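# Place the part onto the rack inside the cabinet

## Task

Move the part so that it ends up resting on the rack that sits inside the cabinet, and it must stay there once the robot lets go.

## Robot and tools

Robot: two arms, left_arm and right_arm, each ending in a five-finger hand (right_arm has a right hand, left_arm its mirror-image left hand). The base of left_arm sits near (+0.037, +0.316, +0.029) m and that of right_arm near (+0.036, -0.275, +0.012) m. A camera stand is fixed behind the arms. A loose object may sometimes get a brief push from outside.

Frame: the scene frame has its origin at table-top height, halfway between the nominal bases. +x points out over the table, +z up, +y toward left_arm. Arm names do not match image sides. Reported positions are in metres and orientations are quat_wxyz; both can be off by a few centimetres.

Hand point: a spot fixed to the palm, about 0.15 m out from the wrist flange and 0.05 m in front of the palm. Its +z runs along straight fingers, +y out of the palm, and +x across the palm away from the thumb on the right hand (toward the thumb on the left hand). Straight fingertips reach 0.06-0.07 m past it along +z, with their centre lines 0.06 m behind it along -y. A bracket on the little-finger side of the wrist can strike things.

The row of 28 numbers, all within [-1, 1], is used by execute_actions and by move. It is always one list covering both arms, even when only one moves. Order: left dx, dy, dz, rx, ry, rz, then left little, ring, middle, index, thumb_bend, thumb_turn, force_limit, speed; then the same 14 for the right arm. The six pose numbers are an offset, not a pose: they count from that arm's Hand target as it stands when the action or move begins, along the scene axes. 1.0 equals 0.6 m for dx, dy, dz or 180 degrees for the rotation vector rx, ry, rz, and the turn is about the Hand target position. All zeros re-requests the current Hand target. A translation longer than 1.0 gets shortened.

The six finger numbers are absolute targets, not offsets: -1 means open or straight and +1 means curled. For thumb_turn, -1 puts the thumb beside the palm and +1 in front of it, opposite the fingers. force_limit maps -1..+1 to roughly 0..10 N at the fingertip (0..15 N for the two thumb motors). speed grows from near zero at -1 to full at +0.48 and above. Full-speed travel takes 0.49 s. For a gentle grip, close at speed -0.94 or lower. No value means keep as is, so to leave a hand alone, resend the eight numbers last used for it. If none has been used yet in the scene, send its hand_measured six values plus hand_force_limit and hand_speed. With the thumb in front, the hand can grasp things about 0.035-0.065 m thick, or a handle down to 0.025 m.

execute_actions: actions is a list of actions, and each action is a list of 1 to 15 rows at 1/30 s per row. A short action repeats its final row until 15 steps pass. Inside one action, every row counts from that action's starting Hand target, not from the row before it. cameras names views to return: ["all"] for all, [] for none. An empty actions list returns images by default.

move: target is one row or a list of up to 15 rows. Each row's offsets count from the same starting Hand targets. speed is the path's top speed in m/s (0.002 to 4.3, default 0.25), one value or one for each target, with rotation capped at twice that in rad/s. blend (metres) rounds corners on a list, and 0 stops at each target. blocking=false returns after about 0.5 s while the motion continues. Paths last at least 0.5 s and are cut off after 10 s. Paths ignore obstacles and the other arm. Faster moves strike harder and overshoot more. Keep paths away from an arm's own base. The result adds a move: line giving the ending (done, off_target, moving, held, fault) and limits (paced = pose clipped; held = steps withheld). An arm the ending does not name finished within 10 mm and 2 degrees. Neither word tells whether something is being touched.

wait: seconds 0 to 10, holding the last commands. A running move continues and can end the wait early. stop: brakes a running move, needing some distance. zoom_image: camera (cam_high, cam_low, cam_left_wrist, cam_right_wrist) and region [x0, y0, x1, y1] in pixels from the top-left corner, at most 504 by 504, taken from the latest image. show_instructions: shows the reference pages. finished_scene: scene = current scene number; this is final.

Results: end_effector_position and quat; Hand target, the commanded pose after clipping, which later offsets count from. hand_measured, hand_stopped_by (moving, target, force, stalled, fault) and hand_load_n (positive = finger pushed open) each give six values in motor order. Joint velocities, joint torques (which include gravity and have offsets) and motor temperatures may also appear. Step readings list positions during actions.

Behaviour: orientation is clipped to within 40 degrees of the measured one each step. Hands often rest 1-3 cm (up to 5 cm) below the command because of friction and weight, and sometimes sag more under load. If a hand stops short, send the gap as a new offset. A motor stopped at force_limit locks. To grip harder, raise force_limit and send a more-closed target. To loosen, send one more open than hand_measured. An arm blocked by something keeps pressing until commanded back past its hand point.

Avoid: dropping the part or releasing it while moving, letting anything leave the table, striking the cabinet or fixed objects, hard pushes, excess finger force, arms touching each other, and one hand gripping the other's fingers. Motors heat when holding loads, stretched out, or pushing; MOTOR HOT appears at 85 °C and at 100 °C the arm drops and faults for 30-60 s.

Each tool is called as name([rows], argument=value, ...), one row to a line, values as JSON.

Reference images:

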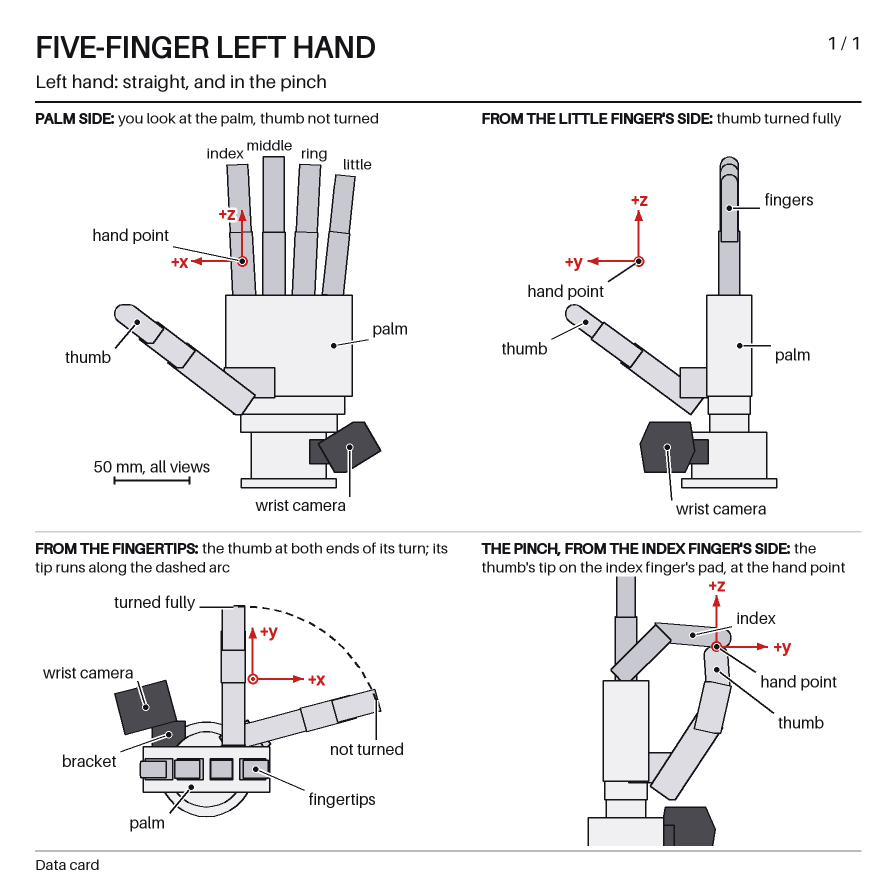

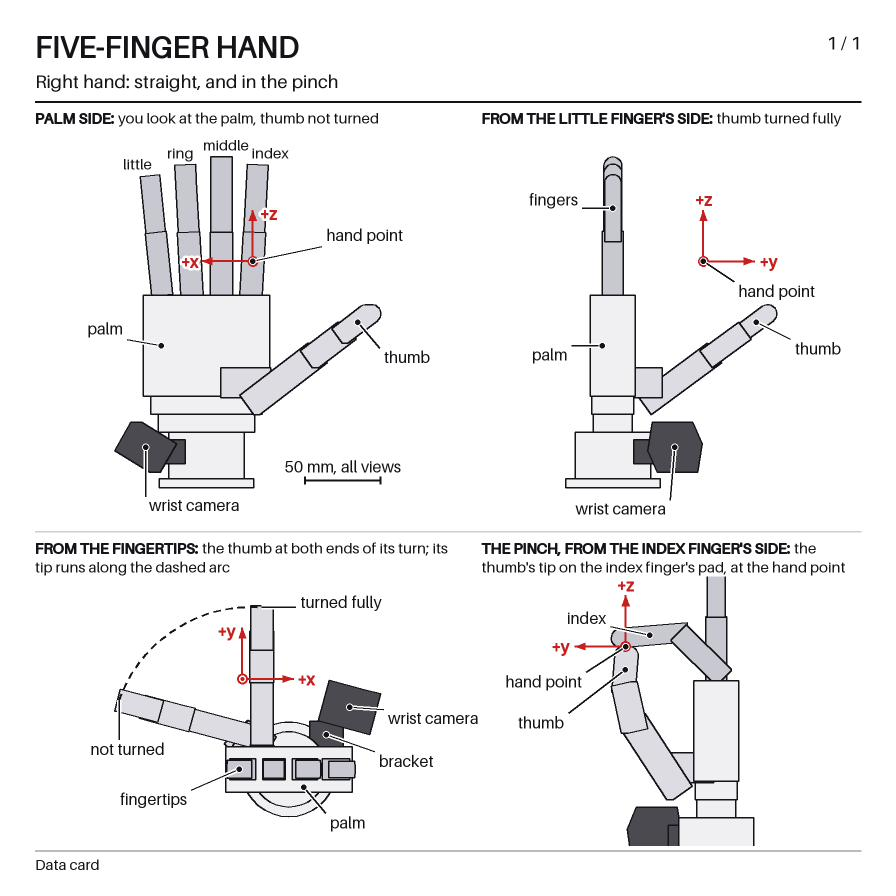

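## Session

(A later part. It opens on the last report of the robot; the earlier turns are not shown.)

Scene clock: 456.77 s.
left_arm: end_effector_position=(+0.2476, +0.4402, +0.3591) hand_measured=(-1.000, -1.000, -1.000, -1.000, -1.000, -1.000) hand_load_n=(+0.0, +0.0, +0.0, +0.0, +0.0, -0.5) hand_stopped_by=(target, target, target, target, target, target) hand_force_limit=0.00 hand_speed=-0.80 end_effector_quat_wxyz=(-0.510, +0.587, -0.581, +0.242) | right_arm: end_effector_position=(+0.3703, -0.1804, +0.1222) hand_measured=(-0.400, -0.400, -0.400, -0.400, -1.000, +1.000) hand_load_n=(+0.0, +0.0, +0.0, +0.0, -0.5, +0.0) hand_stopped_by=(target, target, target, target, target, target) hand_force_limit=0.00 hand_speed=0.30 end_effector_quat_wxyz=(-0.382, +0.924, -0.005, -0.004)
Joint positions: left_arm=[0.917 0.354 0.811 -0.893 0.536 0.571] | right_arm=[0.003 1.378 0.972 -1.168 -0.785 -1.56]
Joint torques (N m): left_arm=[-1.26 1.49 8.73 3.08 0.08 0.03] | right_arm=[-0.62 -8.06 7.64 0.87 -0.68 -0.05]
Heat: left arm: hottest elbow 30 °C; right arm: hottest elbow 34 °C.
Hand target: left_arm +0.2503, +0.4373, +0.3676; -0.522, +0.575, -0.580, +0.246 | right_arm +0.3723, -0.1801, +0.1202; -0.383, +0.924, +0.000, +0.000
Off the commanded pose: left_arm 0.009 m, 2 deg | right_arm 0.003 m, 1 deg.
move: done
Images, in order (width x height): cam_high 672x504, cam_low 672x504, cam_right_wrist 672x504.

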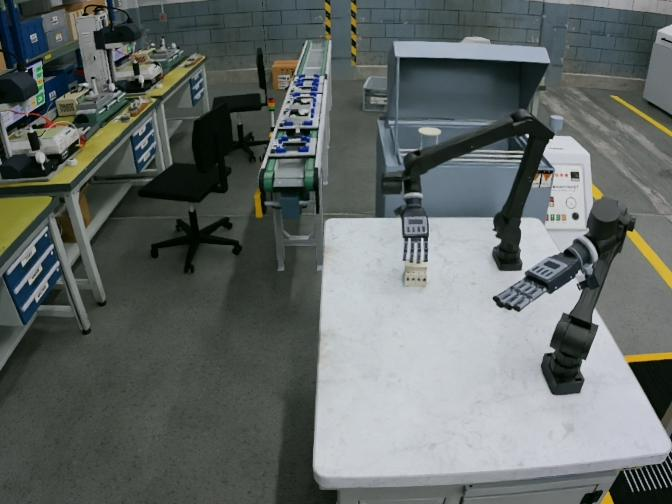

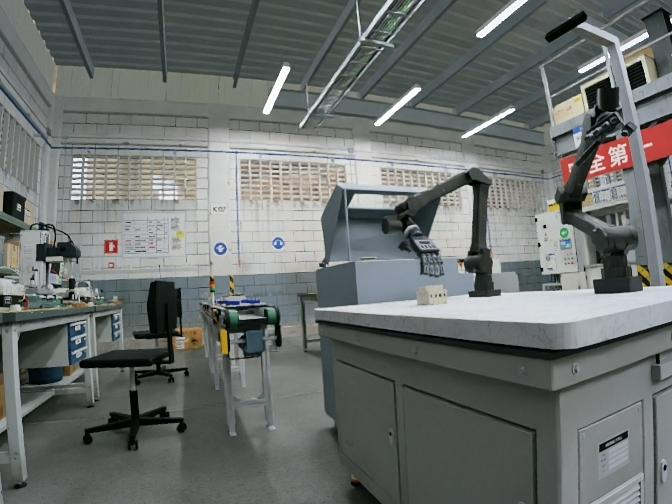

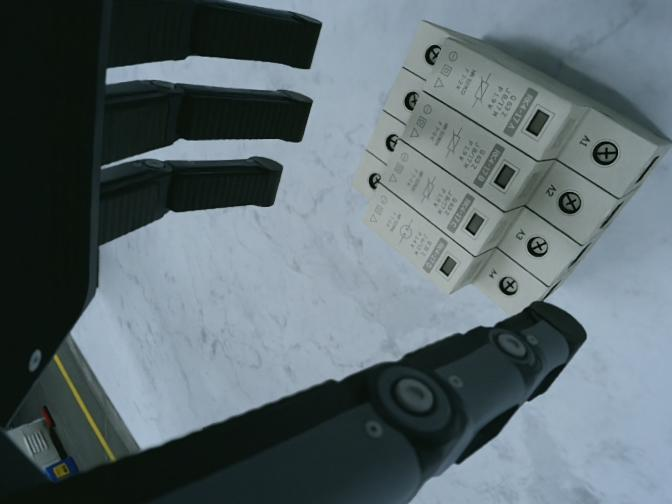

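move(target=[0,0,0,0,0,0,-1,-1,-1,-1,-1,-1,0,-0.8,0.005,-0.01,-0.045,0,0,0,-0.4,-0.4,-0.4,-0.4,-1,1,0,0.3], speed=0.1, cameras=["cam_high","cam_low","cam_right_wrist"])

zoom_image(camera="cam_high", region=[380, 230, 450, 300])

zoom_image(camera="cam_low", region=[390, 240, 470, 320])

Scene clock: 471.30 s.
left_arm: end_effector_position=(+0.2476, +0.4402, +0.3591) hand_measured=(-1.000, -1.000, -1.000, -1.000, -1.000, -1.000) hand_load_n=(+0.0, +0.0, +0.0, +0.0, +0.0, -0.5) hand_stopped_by=(target, target, target, target, target, target) hand_force_limit=0.00 hand_speed=-0.80 end_effector_quat_wxyz=(-0.510, +0.587, -0.581, +0.242) | right_arm: end_effector_position=(+0.3742, -0.1840, +0.0976) hand_measured=(-0.400, -0.400, -0.400, -0.400, -1.000, +1.000) hand_load_n=(+0.0, +0.0, +0.0, +0.0, +0.0, +0.0) hand_stopped_by=(target, target, target, target, target, target) hand_force_limit=0.00 hand_speed=0.30 end_effector_quat_wxyz=(-0.382, +0.924, -0.002, -0.002)
Joint positions: left_arm=[0.917 0.354 0.811 -0.893 0.536 0.571] | right_arm=[-0.007 1.418 0.941 -1.106 -0.785 -1.581]
Joint torques (N m): left_arm=[-1.32 1.49 8.73 3.06 0.08 0.03] | right_arm=[-1.2 -8.06 7.15 0.77 -0.67 -0.11]
Heat: left arm: hottest elbow 30 °C; right arm: hottest elbow 33 °C.
Hand target: left_arm +0.2503, +0.4373, +0.3676; -0.522, +0.575, -0.580, +0.246 | right_arm +0.3753, -0.1861, +0.0932; -0.383, +0.924, +0.000, +0.000
Off the commanded pose: left_arm 0.009 m, 2 deg | right_arm 0.005 m, 0 deg.
move: done
Images, in order (width x height): cam_high 672x504, cam_low 672x504, cam_right_wrist 672x504.

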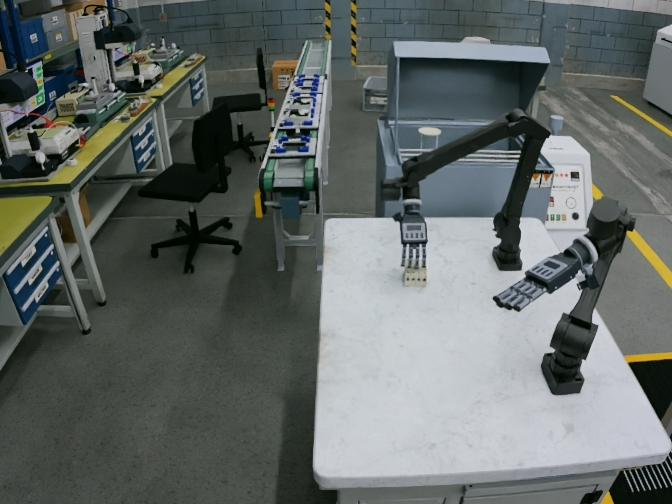

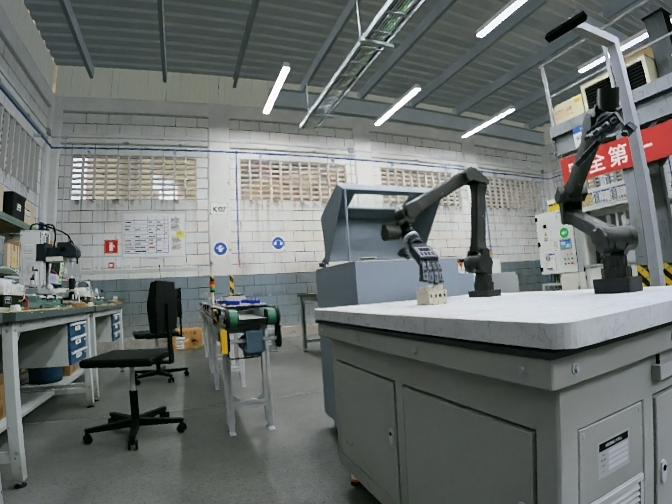

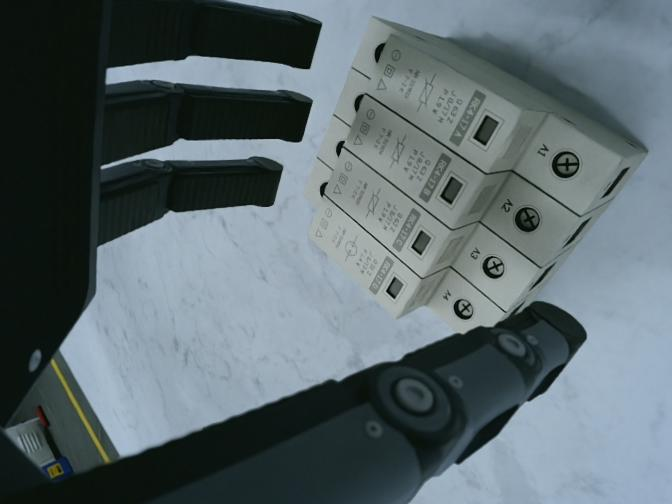

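Scaled by 7.200.

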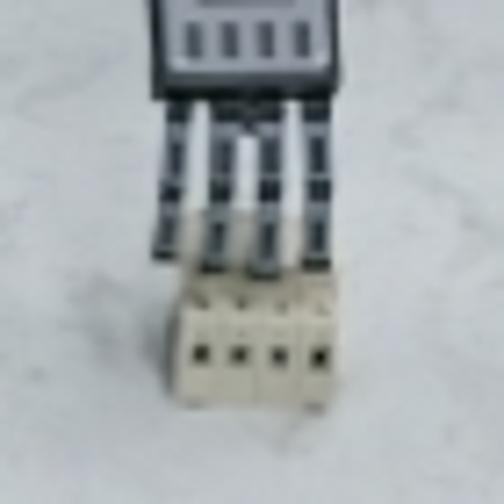

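Scaled by 6.300.

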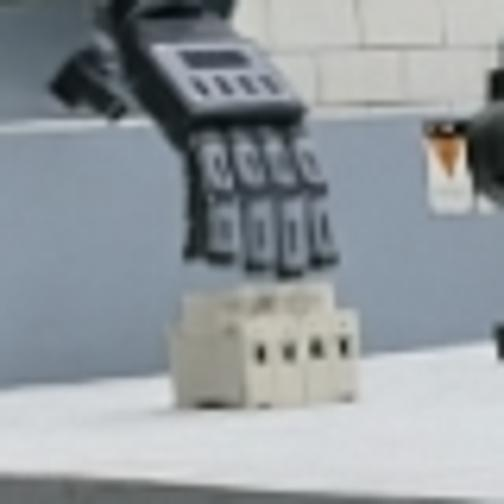

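move(target=[0,0,0,0,0,0,-1,-1,-1,-1,-1,-1,0,-0.8,0.003,-0.01,-0.045,0,0,0,-0.4,-0.4,-0.4,-0.4,-1,1,0,0.3], speed=0.05, cameras=["cam_high","cam_low","cam_right_wrist"])

zoom_image(camera="cam_high", region=[380, 230, 450, 300])

zoom_image(camera="cam_low", region=[390, 240, 470, 320])

Scene clock: 487.67 s.
left_arm: end_effector_position=(+0.2476, +0.4402, +0.3591) hand_measured=(-1.000, -1.000, -1.000, -1.000, -1.000, -1.000) hand_load_n=(+0.0, +0.0, +0.0, +0.0, +0.0, -0.5) hand_stopped_by=(target, target, target, target, target, target) hand_force_limit=0.00 hand_speed=-0.80 end_effector_quat_wxyz=(-0.510, +0.587, -0.581, +0.242) | right_arm: end_effector_position=(+0.3764, -0.1885, +0.0775) hand_measured=(-0.400, -0.400, -0.400, -0.400, -1.000, +1.000) hand_load_n=(+0.0, +0.0, +0.0, +0.0, +0.0, +0.0) hand_stopped_by=(target, target, target, target, target, target) hand_force_limit=0.00 hand_speed=0.30 end_effector_quat_wxyz=(-0.385, +0.923, -0.003, +0.000)
Joint positions: left_arm=[0.917 0.354 0.811 -0.893 0.536 0.571] | right_arm=[-0.023 1.453 0.916 -1.055 -0.791 -1.597]
Joint torques (N m): left_arm=[-1.26 1.49 8.73 3.08 0.08 0.03] | right_arm=[-1.26 -7.3 6.37 1.25 -0.41 -0.12]
Heat: left arm: hottest elbow 30 °C; right arm: hottest elbow 32 °C.
Hand target: left_arm +0.2503, +0.4373, +0.3676; -0.522, +0.575, -0.580, +0.246 | right_arm +0.3771, -0.1921, +0.0663; -0.383, +0.924, +0.000, +0.000
Off the commanded pose: left_arm 0.009 m, 2 deg | right_arm 0.012 m, 0 deg.
move: off_target (right_arm)
Images, in order (width x height): cam_high 672x504, cam_low 672x504, cam_right_wrist 672x504.

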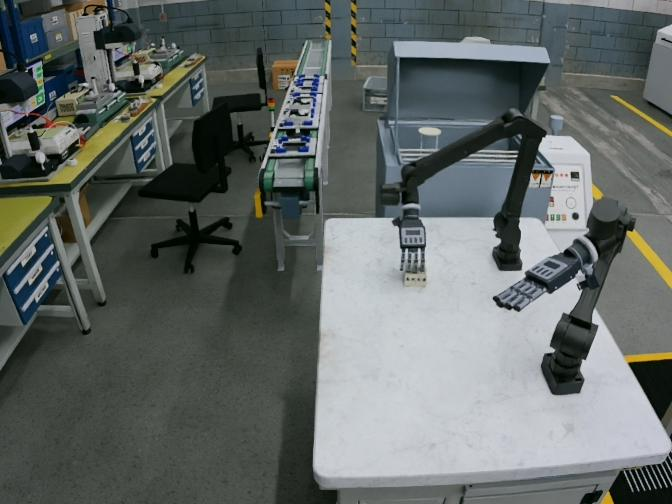

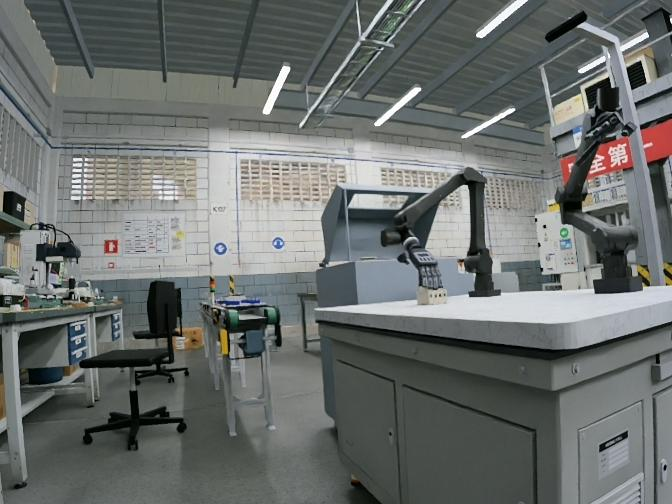

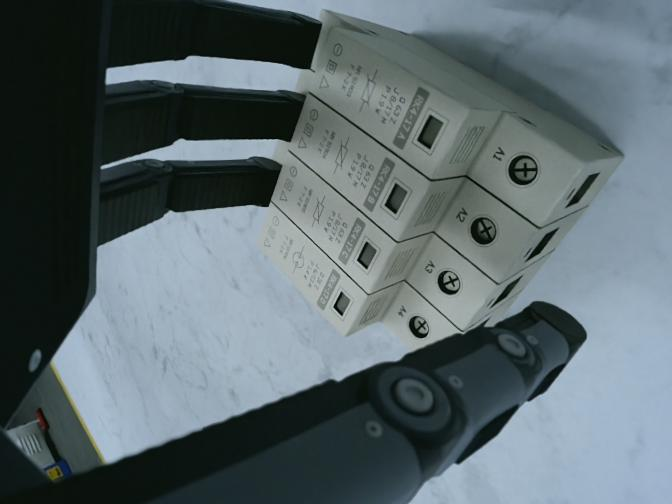

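Scaled by 7.200.

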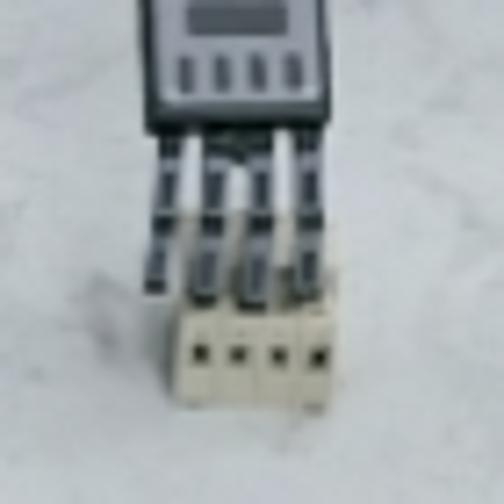

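Scaled by 6.300.

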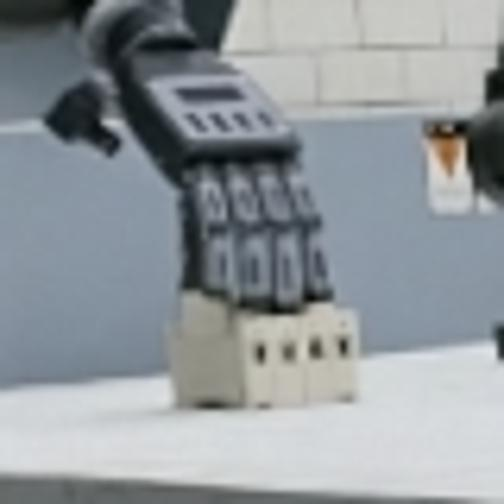

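move(target=[0,0,0,0,0,0,-1,-1,-1,-1,-1,-1,0,-0.8,-0.005,0.005,-0.02,0,0,0,-0.4,-0.4,-0.4,-0.4,-1,1,0,0.3], speed=0.05, cameras=["cam_high","cam_low","cam_right_wrist"])

zoom_image(camera="cam_high", region=[380, 230, 450, 300])

zoom_image(camera="cam_low", region=[390, 240, 470, 320])

Scene clock: 517.80 s.
left_arm: end_effector_position=(+0.2476, +0.4402, +0.3591) hand_measured=(-1.000, -1.000, -1.000, -1.000, -1.000, -1.000) hand_load_n=(+0.0, +0.0, +0.0, +0.0, +0.0, +0.0) hand_stopped_by=(target, target, target, target, target, target) hand_force_limit=0.00 hand_speed=-0.80 end_effector_quat_wxyz=(-0.510, +0.587, -0.581, +0.242) | right_arm: end_effector_position=(+0.3783, -0.1863, +0.0750) hand_measured=(-0.400, -0.400, -0.400, -0.400, -1.000, +1.000) hand_load_n=(+0.0, +0.0, -2.0, +0.0, +0.0, +0.0) hand_stopped_by=(target, target, target, target, target, target) hand_force_limit=0.00 hand_speed=0.30 end_effector_quat_wxyz=(-0.392, +0.920, -0.003, +0.007)
Joint positions: left_arm=[0.917 0.354 0.811 -0.893 0.536 0.571] | right_arm=[-0.024 1.453 0.905 -1.028 -0.806 -1.592]
Joint torques (N m): left_arm=[-1.2 1.49 8.73 3.07 0.09 0.03] | right_arm=[-0.44 -6.53 4.97 1.94 0.14 -0.1]
Heat: left arm: hottest elbow 30 °C; right arm: hottest elbow 31 °C.
Hand target: left_arm +0.2503, +0.4373, +0.3676; -0.522, +0.575, -0.580, +0.246 | right_arm +0.3741, -0.1891, +0.0543; -0.383, +0.924, +0.000, +0.000
Off the commanded pose: left_arm 0.009 m, 2 deg | right_arm 0.021 m, 1 deg.
move: off_target (right_arm)
Images, in order (width x height): cam_high 672x504, cam_low 672x504, cam_right_wrist 672x504.

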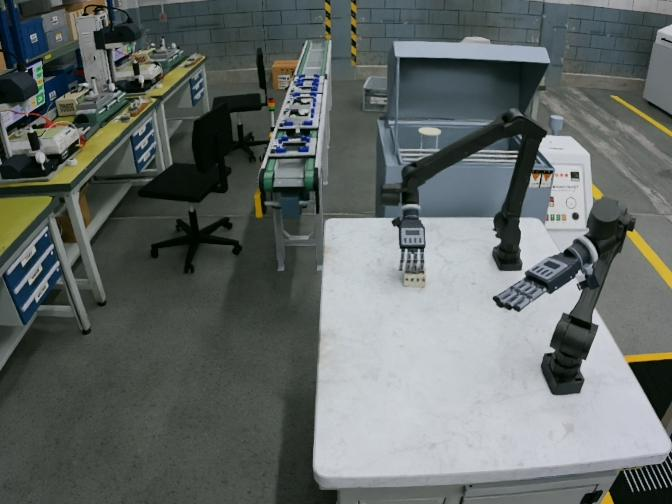

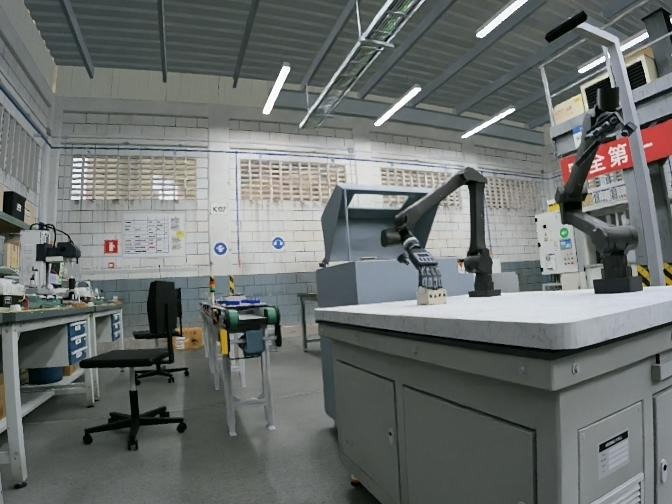

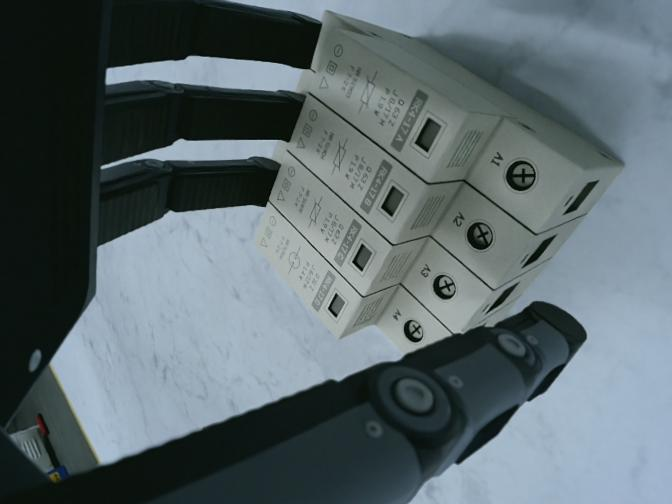

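Scaled by 7.200.

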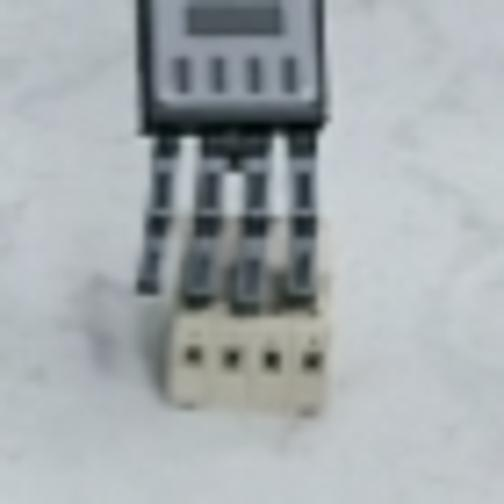

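Scaled by 6.300.

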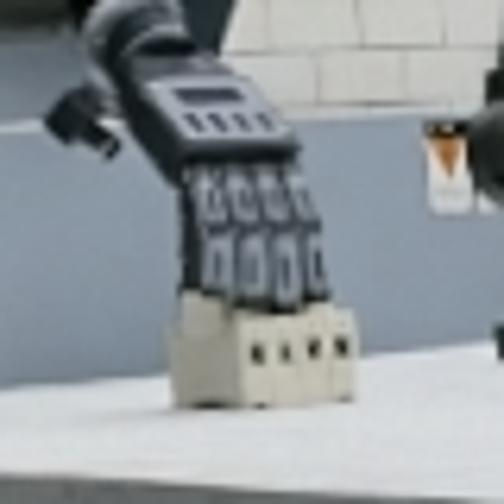

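move(target=[0,0,0,0,0,0,-1,-1,-1,-1,-1,-1,0,-0.8,0,0.032,0.03,0,0,0,-0.4,-0.4,-0.4,-0.4,-1,1,0,0.3], speed=0.05, cameras=["cam_high","cam_right_wrist"])

zoom_image(camera="cam_high", region=[380, 230, 450, 300])

Scene clock: 527.67 s.
left_arm: end_effector_position=(+0.2476, +0.4402, +0.3591) hand_measured=(-1.000, -1.000, -1.000, -1.000, -1.000, -1.000) hand_load_n=(+0.0, +0.0, +0.0, -0.5, +0.0, +0.0) hand_stopped_by=(target, target, target, target, target, target) hand_force_limit=0.00 hand_speed=-0.80 end_effector_quat_wxyz=(-0.510, +0.587, -0.581, +0.242) | right_arm: end_effector_position=(+0.3789, -0.1739, +0.0771) hand_measured=(-0.400, -0.400, -0.400, -0.400, -1.000, +1.000) hand_load_n=(+0.0, +0.0, -2.0, +0.0, +0.0, +0.0) hand_stopped_by=(target, target, target, target, target, target) hand_force_limit=0.00 hand_speed=0.30 end_effector_quat_wxyz=(-0.385, +0.923, -0.001, +0.006)
Joint positions: left_arm=[0.917 0.354 0.811 -0.893 0.536 0.571] | right_arm=[0.017 1.443 0.905 -1 -0.79 -1.539]
Joint torques (N m): left_arm=[-1.26 1.55 8.75 3.08 0.09 0.03] | right_arm=[0.44 -8.76 6.42 0.85 -0.46 0.11]
Heat: left arm: hottest elbow 30 °C; right arm: hottest elbow 31 °C.
Hand target: left_arm +0.2503, +0.4373, +0.3676; -0.522, +0.575, -0.580, +0.246 | right_arm +0.3741, -0.1700, +0.0723; -0.383, +0.924, +0.000, +0.000
Off the commanded pose: left_arm 0.009 m, 2 deg | right_arm 0.008 m, 1 deg.
move: done
Images, in order (width x height): cam_high 672x504, cam_right_wrist 672x504.

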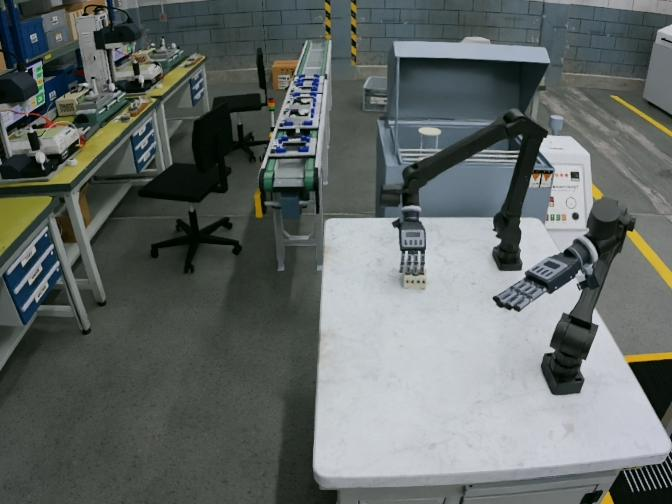

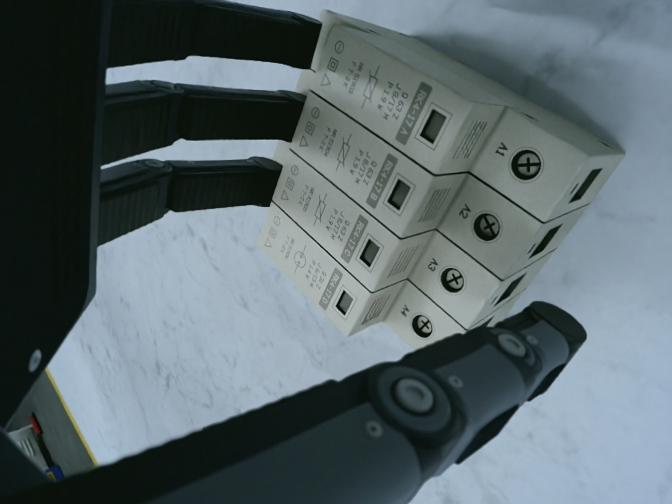

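Scaled by 7.200.

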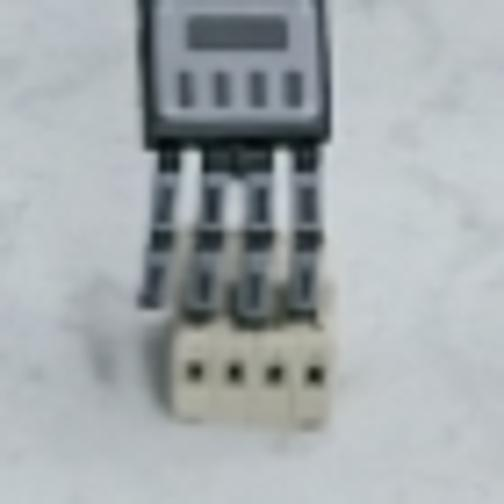

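move(target=[0,0,0,0,0,0,-1,-1,-1,-1,-1,-1,0,-0.8,0,0.0,0.013,0,0,0,-0.4,0.4,0.4,0.4,-1,1,-0.3,-0.7], speed=0.05, cameras=["cam_high","cam_low","cam_right_wrist"])

zoom_image(camera="cam_high", region=[380, 230, 450, 300])

zoom_image(camera="cam_low", region=[390, 240, 470, 320])

Scene clock: 539.77 s.
left_arm: end_effector_position=(+0.2476, +0.4402, +0.3591) hand_measured=(-1.000, -1.000, -1.000, -1.000, -1.000, -1.000) hand_load_n=(+0.0, +0.0, -0.5, +0.0, +0.0, -0.5) hand_stopped_by=(target, target, target, target, target, target) hand_force_limit=0.00 hand_speed=-0.80 end_effector_quat_wxyz=(-0.510, +0.587, -0.581, +0.242) | right_arm: end_effector_position=(+0.3773, -0.1697, +0.0769) hand_measured=(-0.400, +0.400, +0.178, +0.400, -1.000, +1.000) hand_load_n=(+0.0, +0.5, +3.5, +0.0, +0.5, +0.5) hand_stopped_by=(target, target, force, target, target, target) hand_force_limit=-0.30 hand_speed=-0.70 end_effector_quat_wxyz=(-0.384, +0.923, +0.004, +0.003)
Joint positions: left_arm=[0.917 0.354 0.811 -0.893 0.536 0.571] | right_arm=[0.031 1.443 0.905 -1.001 -0.787 -1.536]
Joint torques (N m): left_arm=[-1.2 1.55 8.72 3.07 0.08 0.03] | right_arm=[-0.79 -9.82 7.41 -0.13 -0.56 0.1]
Heat: left arm: hottest elbow 30 °C; right arm: hottest elbow 31 °C.
Hand target: left_arm +0.2503, +0.4373, +0.3676; -0.522, +0.575, -0.580, +0.246 | right_arm +0.3741, -0.1699, +0.0801; -0.383, +0.924, +0.000, +0.000
Off the commanded pose: left_arm 0.009 m, 2 deg | right_arm 0.004 m, 1 deg.
move: done
Images, in order (width x height): cam_high 672x504, cam_low 672x504, cam_right_wrist 672x504.

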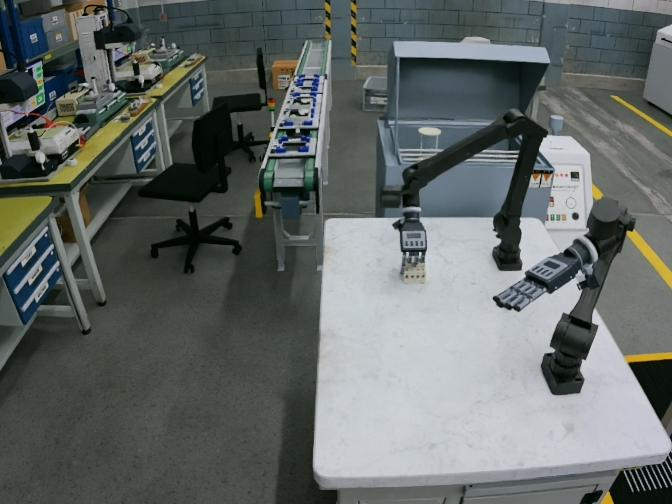

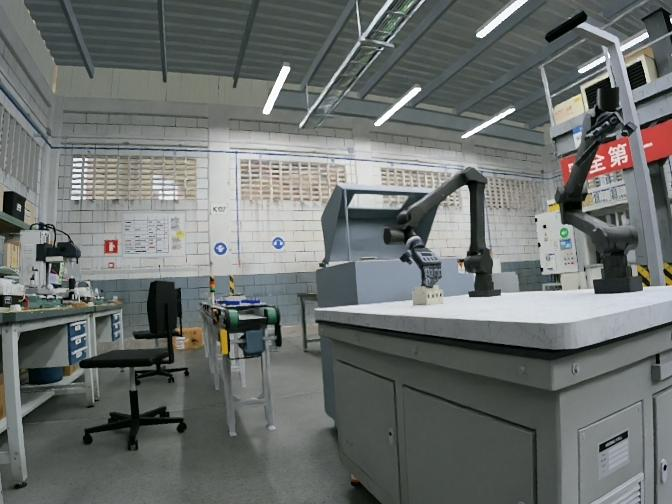

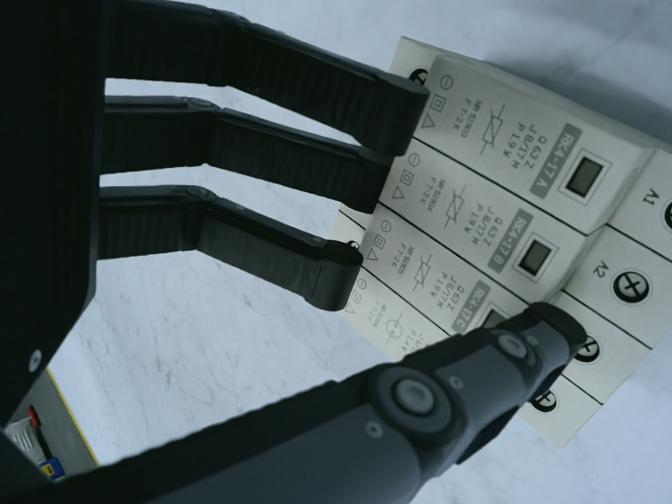

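Scaled by 7.200.

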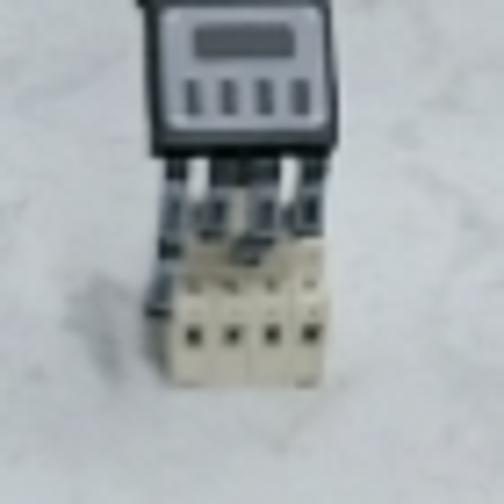

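Scaled by 6.300.

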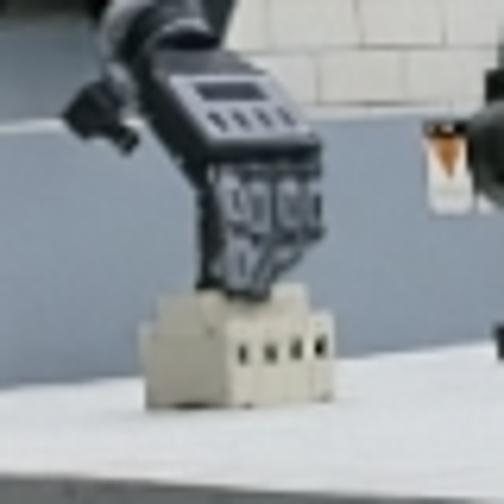

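move([
  [0,0,0,0,0,0,-1,-1,-1,-1,-1,-1,0,-0.8,0,0.0,0.0,0,0,0,-0.6,-0.6,-0.6,-0.6,-1,1,-0.3,0.3],
  [0,0,0,0,0,0,-1,-1,-1,-1,-1,-1,0,-0.8,0,0.0,0.067,0,0,0,-0.6,-0.6,-0.6,-0.6,-1,1,-0.3,0.3],
  [0,0,0,0,0,0,-1,-1,-1,-1,-1,-1,0,-0.8,0,-0.0617,0.033,0.0556,0,0,-0.6,-0.6,-0.6,-0.6,-1,1,-0.3,0.3],
], speed=0.12, cameras=["cam_high","cam_low","cam_right_wrist"])

zoom_image(camera="cam_high", region=[380, 230, 450, 300])

zoom_image(camera="cam_low", region=[390, 240, 470, 320])

Scene clock: 594.40 s.
left_arm: end_effector_position=(+0.2476, +0.4402, +0.3591) hand_measured=(-1.000, -1.000, -1.000, -1.000, -1.000, -1.000) hand_load_n=(+0.0, +0.0, -0.5, +0.0, +0.0, +0.0) hand_stopped_by=(target, target, target, target, target, target) hand_force_limit=0.00 hand_speed=-0.80 end_effector_quat_wxyz=(-0.510, +0.587, -0.581, +0.242) | right_arm: end_effector_position=(+0.3569, -0.2042, +0.0902) hand_measured=(-0.600, -0.600, -0.600, -0.600, -1.000, +1.000) hand_load_n=(+0.0, +0.0, +0.0, +0.0, +0.0, +0.5) hand_stopped_by=(target, target, target, target, target, target) hand_force_limit=-0.30 hand_speed=0.30 end_effector_quat_wxyz=(-0.462, +0.887, -0.010, -0.014)
Joint positions: left_arm=[0.917 0.354 0.811 -0.893 0.536 0.571] | right_arm=[-0.148 1.479 0.916 -1.242 -0.942 -1.818]
Joint torques (N m): left_arm=[-1.32 1.49 8.73 3.07 0.09 0.03] | right_arm=[-0.79 -8.23 10.95 -0.58 -0.8 -0.08]
Heat: left arm: hottest elbow 30 °C; right arm: hottest elbow 31 °C.
Hand target: left_arm +0.2503, +0.4373, +0.3676; -0.522, +0.575, -0.580, +0.246 | right_arm +0.3741, -0.2070, +0.0999; -0.462, +0.887, +0.000, +0.000
Off the commanded pose: left_arm 0.009 m, 2 deg | right_arm 0.020 m, 2 deg.
move: off_target (right_arm)
Images, in order (width x height): cam_high 672x504, cam_low 672x504, cam_right_wrist 672x504.

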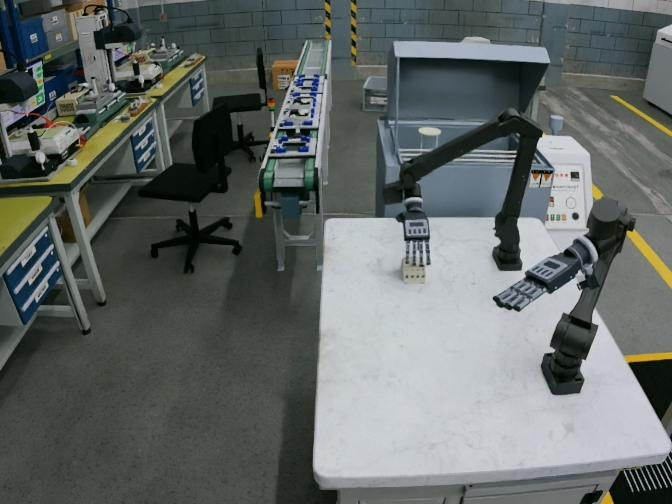

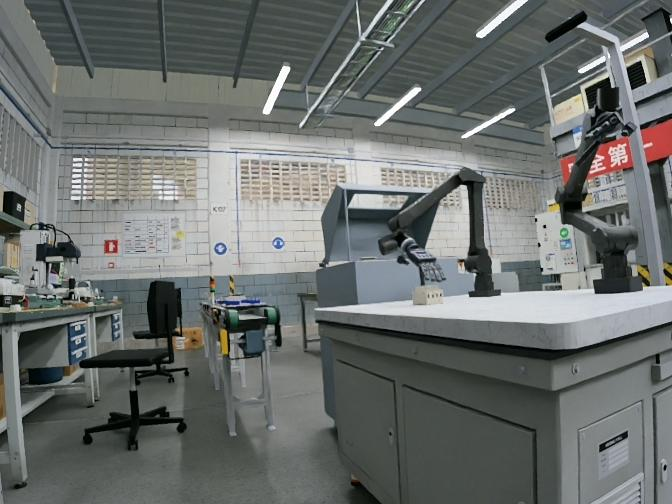

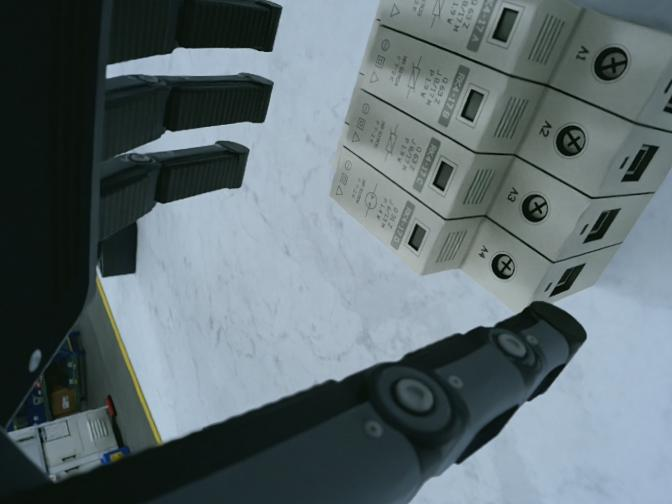

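Scaled by 7.200.

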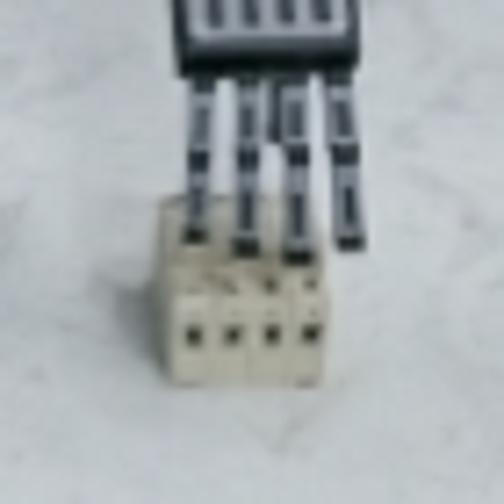

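Scaled by 6.300.

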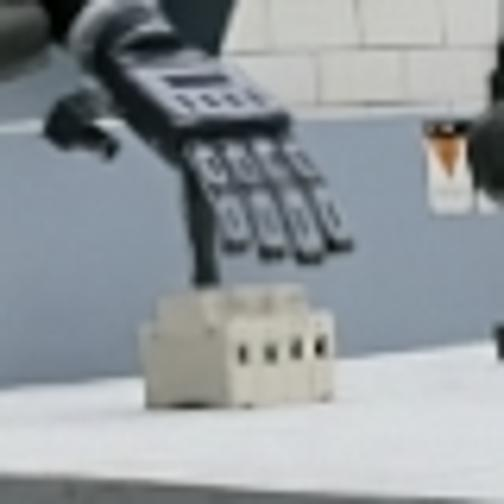

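move(target=[0,0,0,0,0,0,-1,-1,-1,-1,-1,-1,0,-0.8,0.03,0.0,-0.02,0,0,0,-0.6,-0.6,-0.6,-0.6,-1,1,-0.3,0.3], speed=0.08, cameras=["cam_high","cam_low","cam_right_wrist"])

zoom_image(camera="cam_high", region=[380, 230, 450, 300])

zoom_image(camera="cam_low", region=[390, 240, 470, 320])

Scene clock: 605.27 s.
left_arm: end_effector_position=(+0.2476, +0.4402, +0.3591) hand_measured=(-1.000, -1.000, -1.000, -1.000, -1.000, -1.000) hand_load_n=(+0.0, +0.0, +0.0, +0.0, +0.0, +0.0) hand_stopped_by=(target, target, target, target, target, target) hand_force_limit=0.00 hand_speed=-0.80 end_effector_quat_wxyz=(-0.510, +0.587, -0.581, +0.242) | right_arm: end_effector_position=(+0.3693, -0.2058, +0.0794) hand_measured=(-0.600, -0.600, -0.600, -0.600, -1.000, +1.000) hand_load_n=(+0.0, +0.0, +0.0, +0.0, +0.0, +0.0) hand_stopped_by=(target, target, target, target, target, target) hand_force_limit=-0.30 hand_speed=0.30 end_effector_quat_wxyz=(-0.464, +0.885, -0.013, -0.020)
Joint positions: left_arm=[0.917 0.354 0.811 -0.893 0.536 0.571] | right_arm=[-0.148 1.537 0.943 -1.227 -0.944 -1.819]
Joint torques (N m): left_arm=[-1.2 1.49 8.72 3.07 0.09 0.03] | right_arm=[-0.26 -8.76 11.08 0.29 -0.8 0.03]
Heat: left arm: hottest elbow 30 °C; right arm: hottest elbow 31 °C.
Hand target: left_arm +0.2503, +0.4373, +0.3676; -0.522, +0.575, -0.580, +0.246 | right_arm +0.3920, -0.2069, +0.0877; -0.462, +0.887, +0.000, +0.000
Off the commanded pose: left_arm 0.009 m, 2 deg | right_arm 0.024 m, 3 deg.
move: off_target (right_arm)
Images, in order (width x height): cam_high 672x504, cam_low 672x504, cam_right_wrist 672x504.

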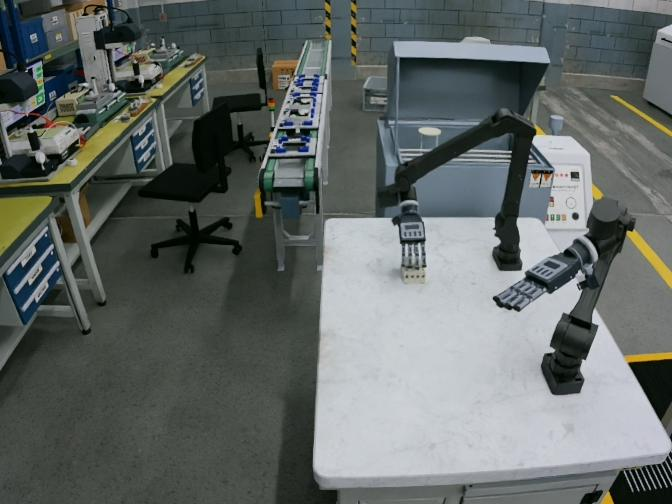

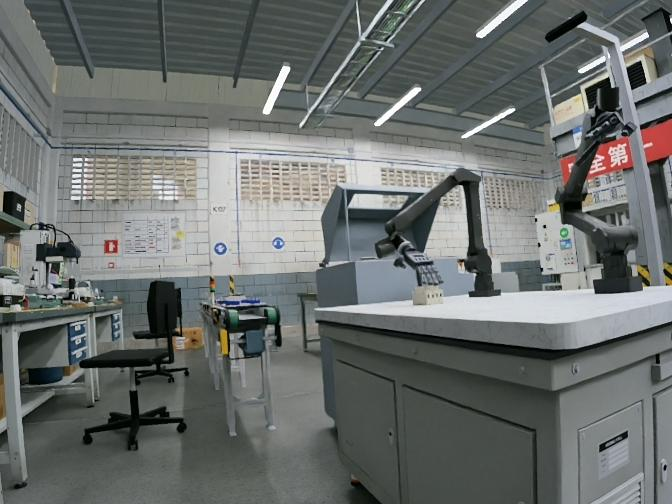

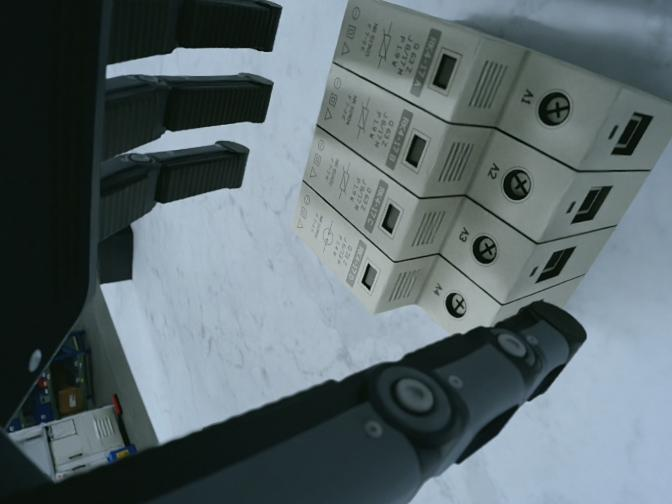

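Scaled by 7.200.

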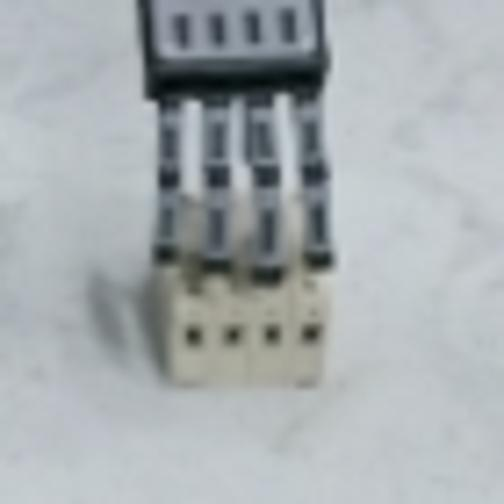

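Scaled by 6.300.

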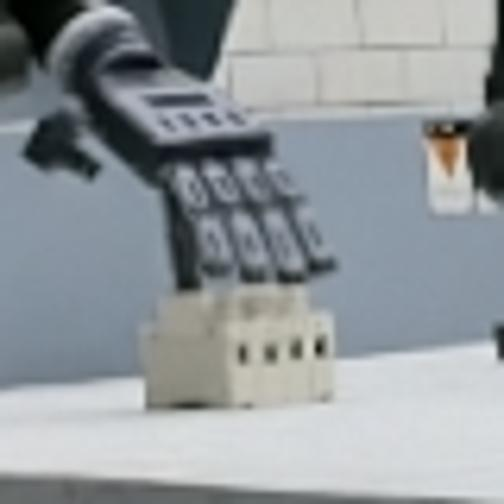

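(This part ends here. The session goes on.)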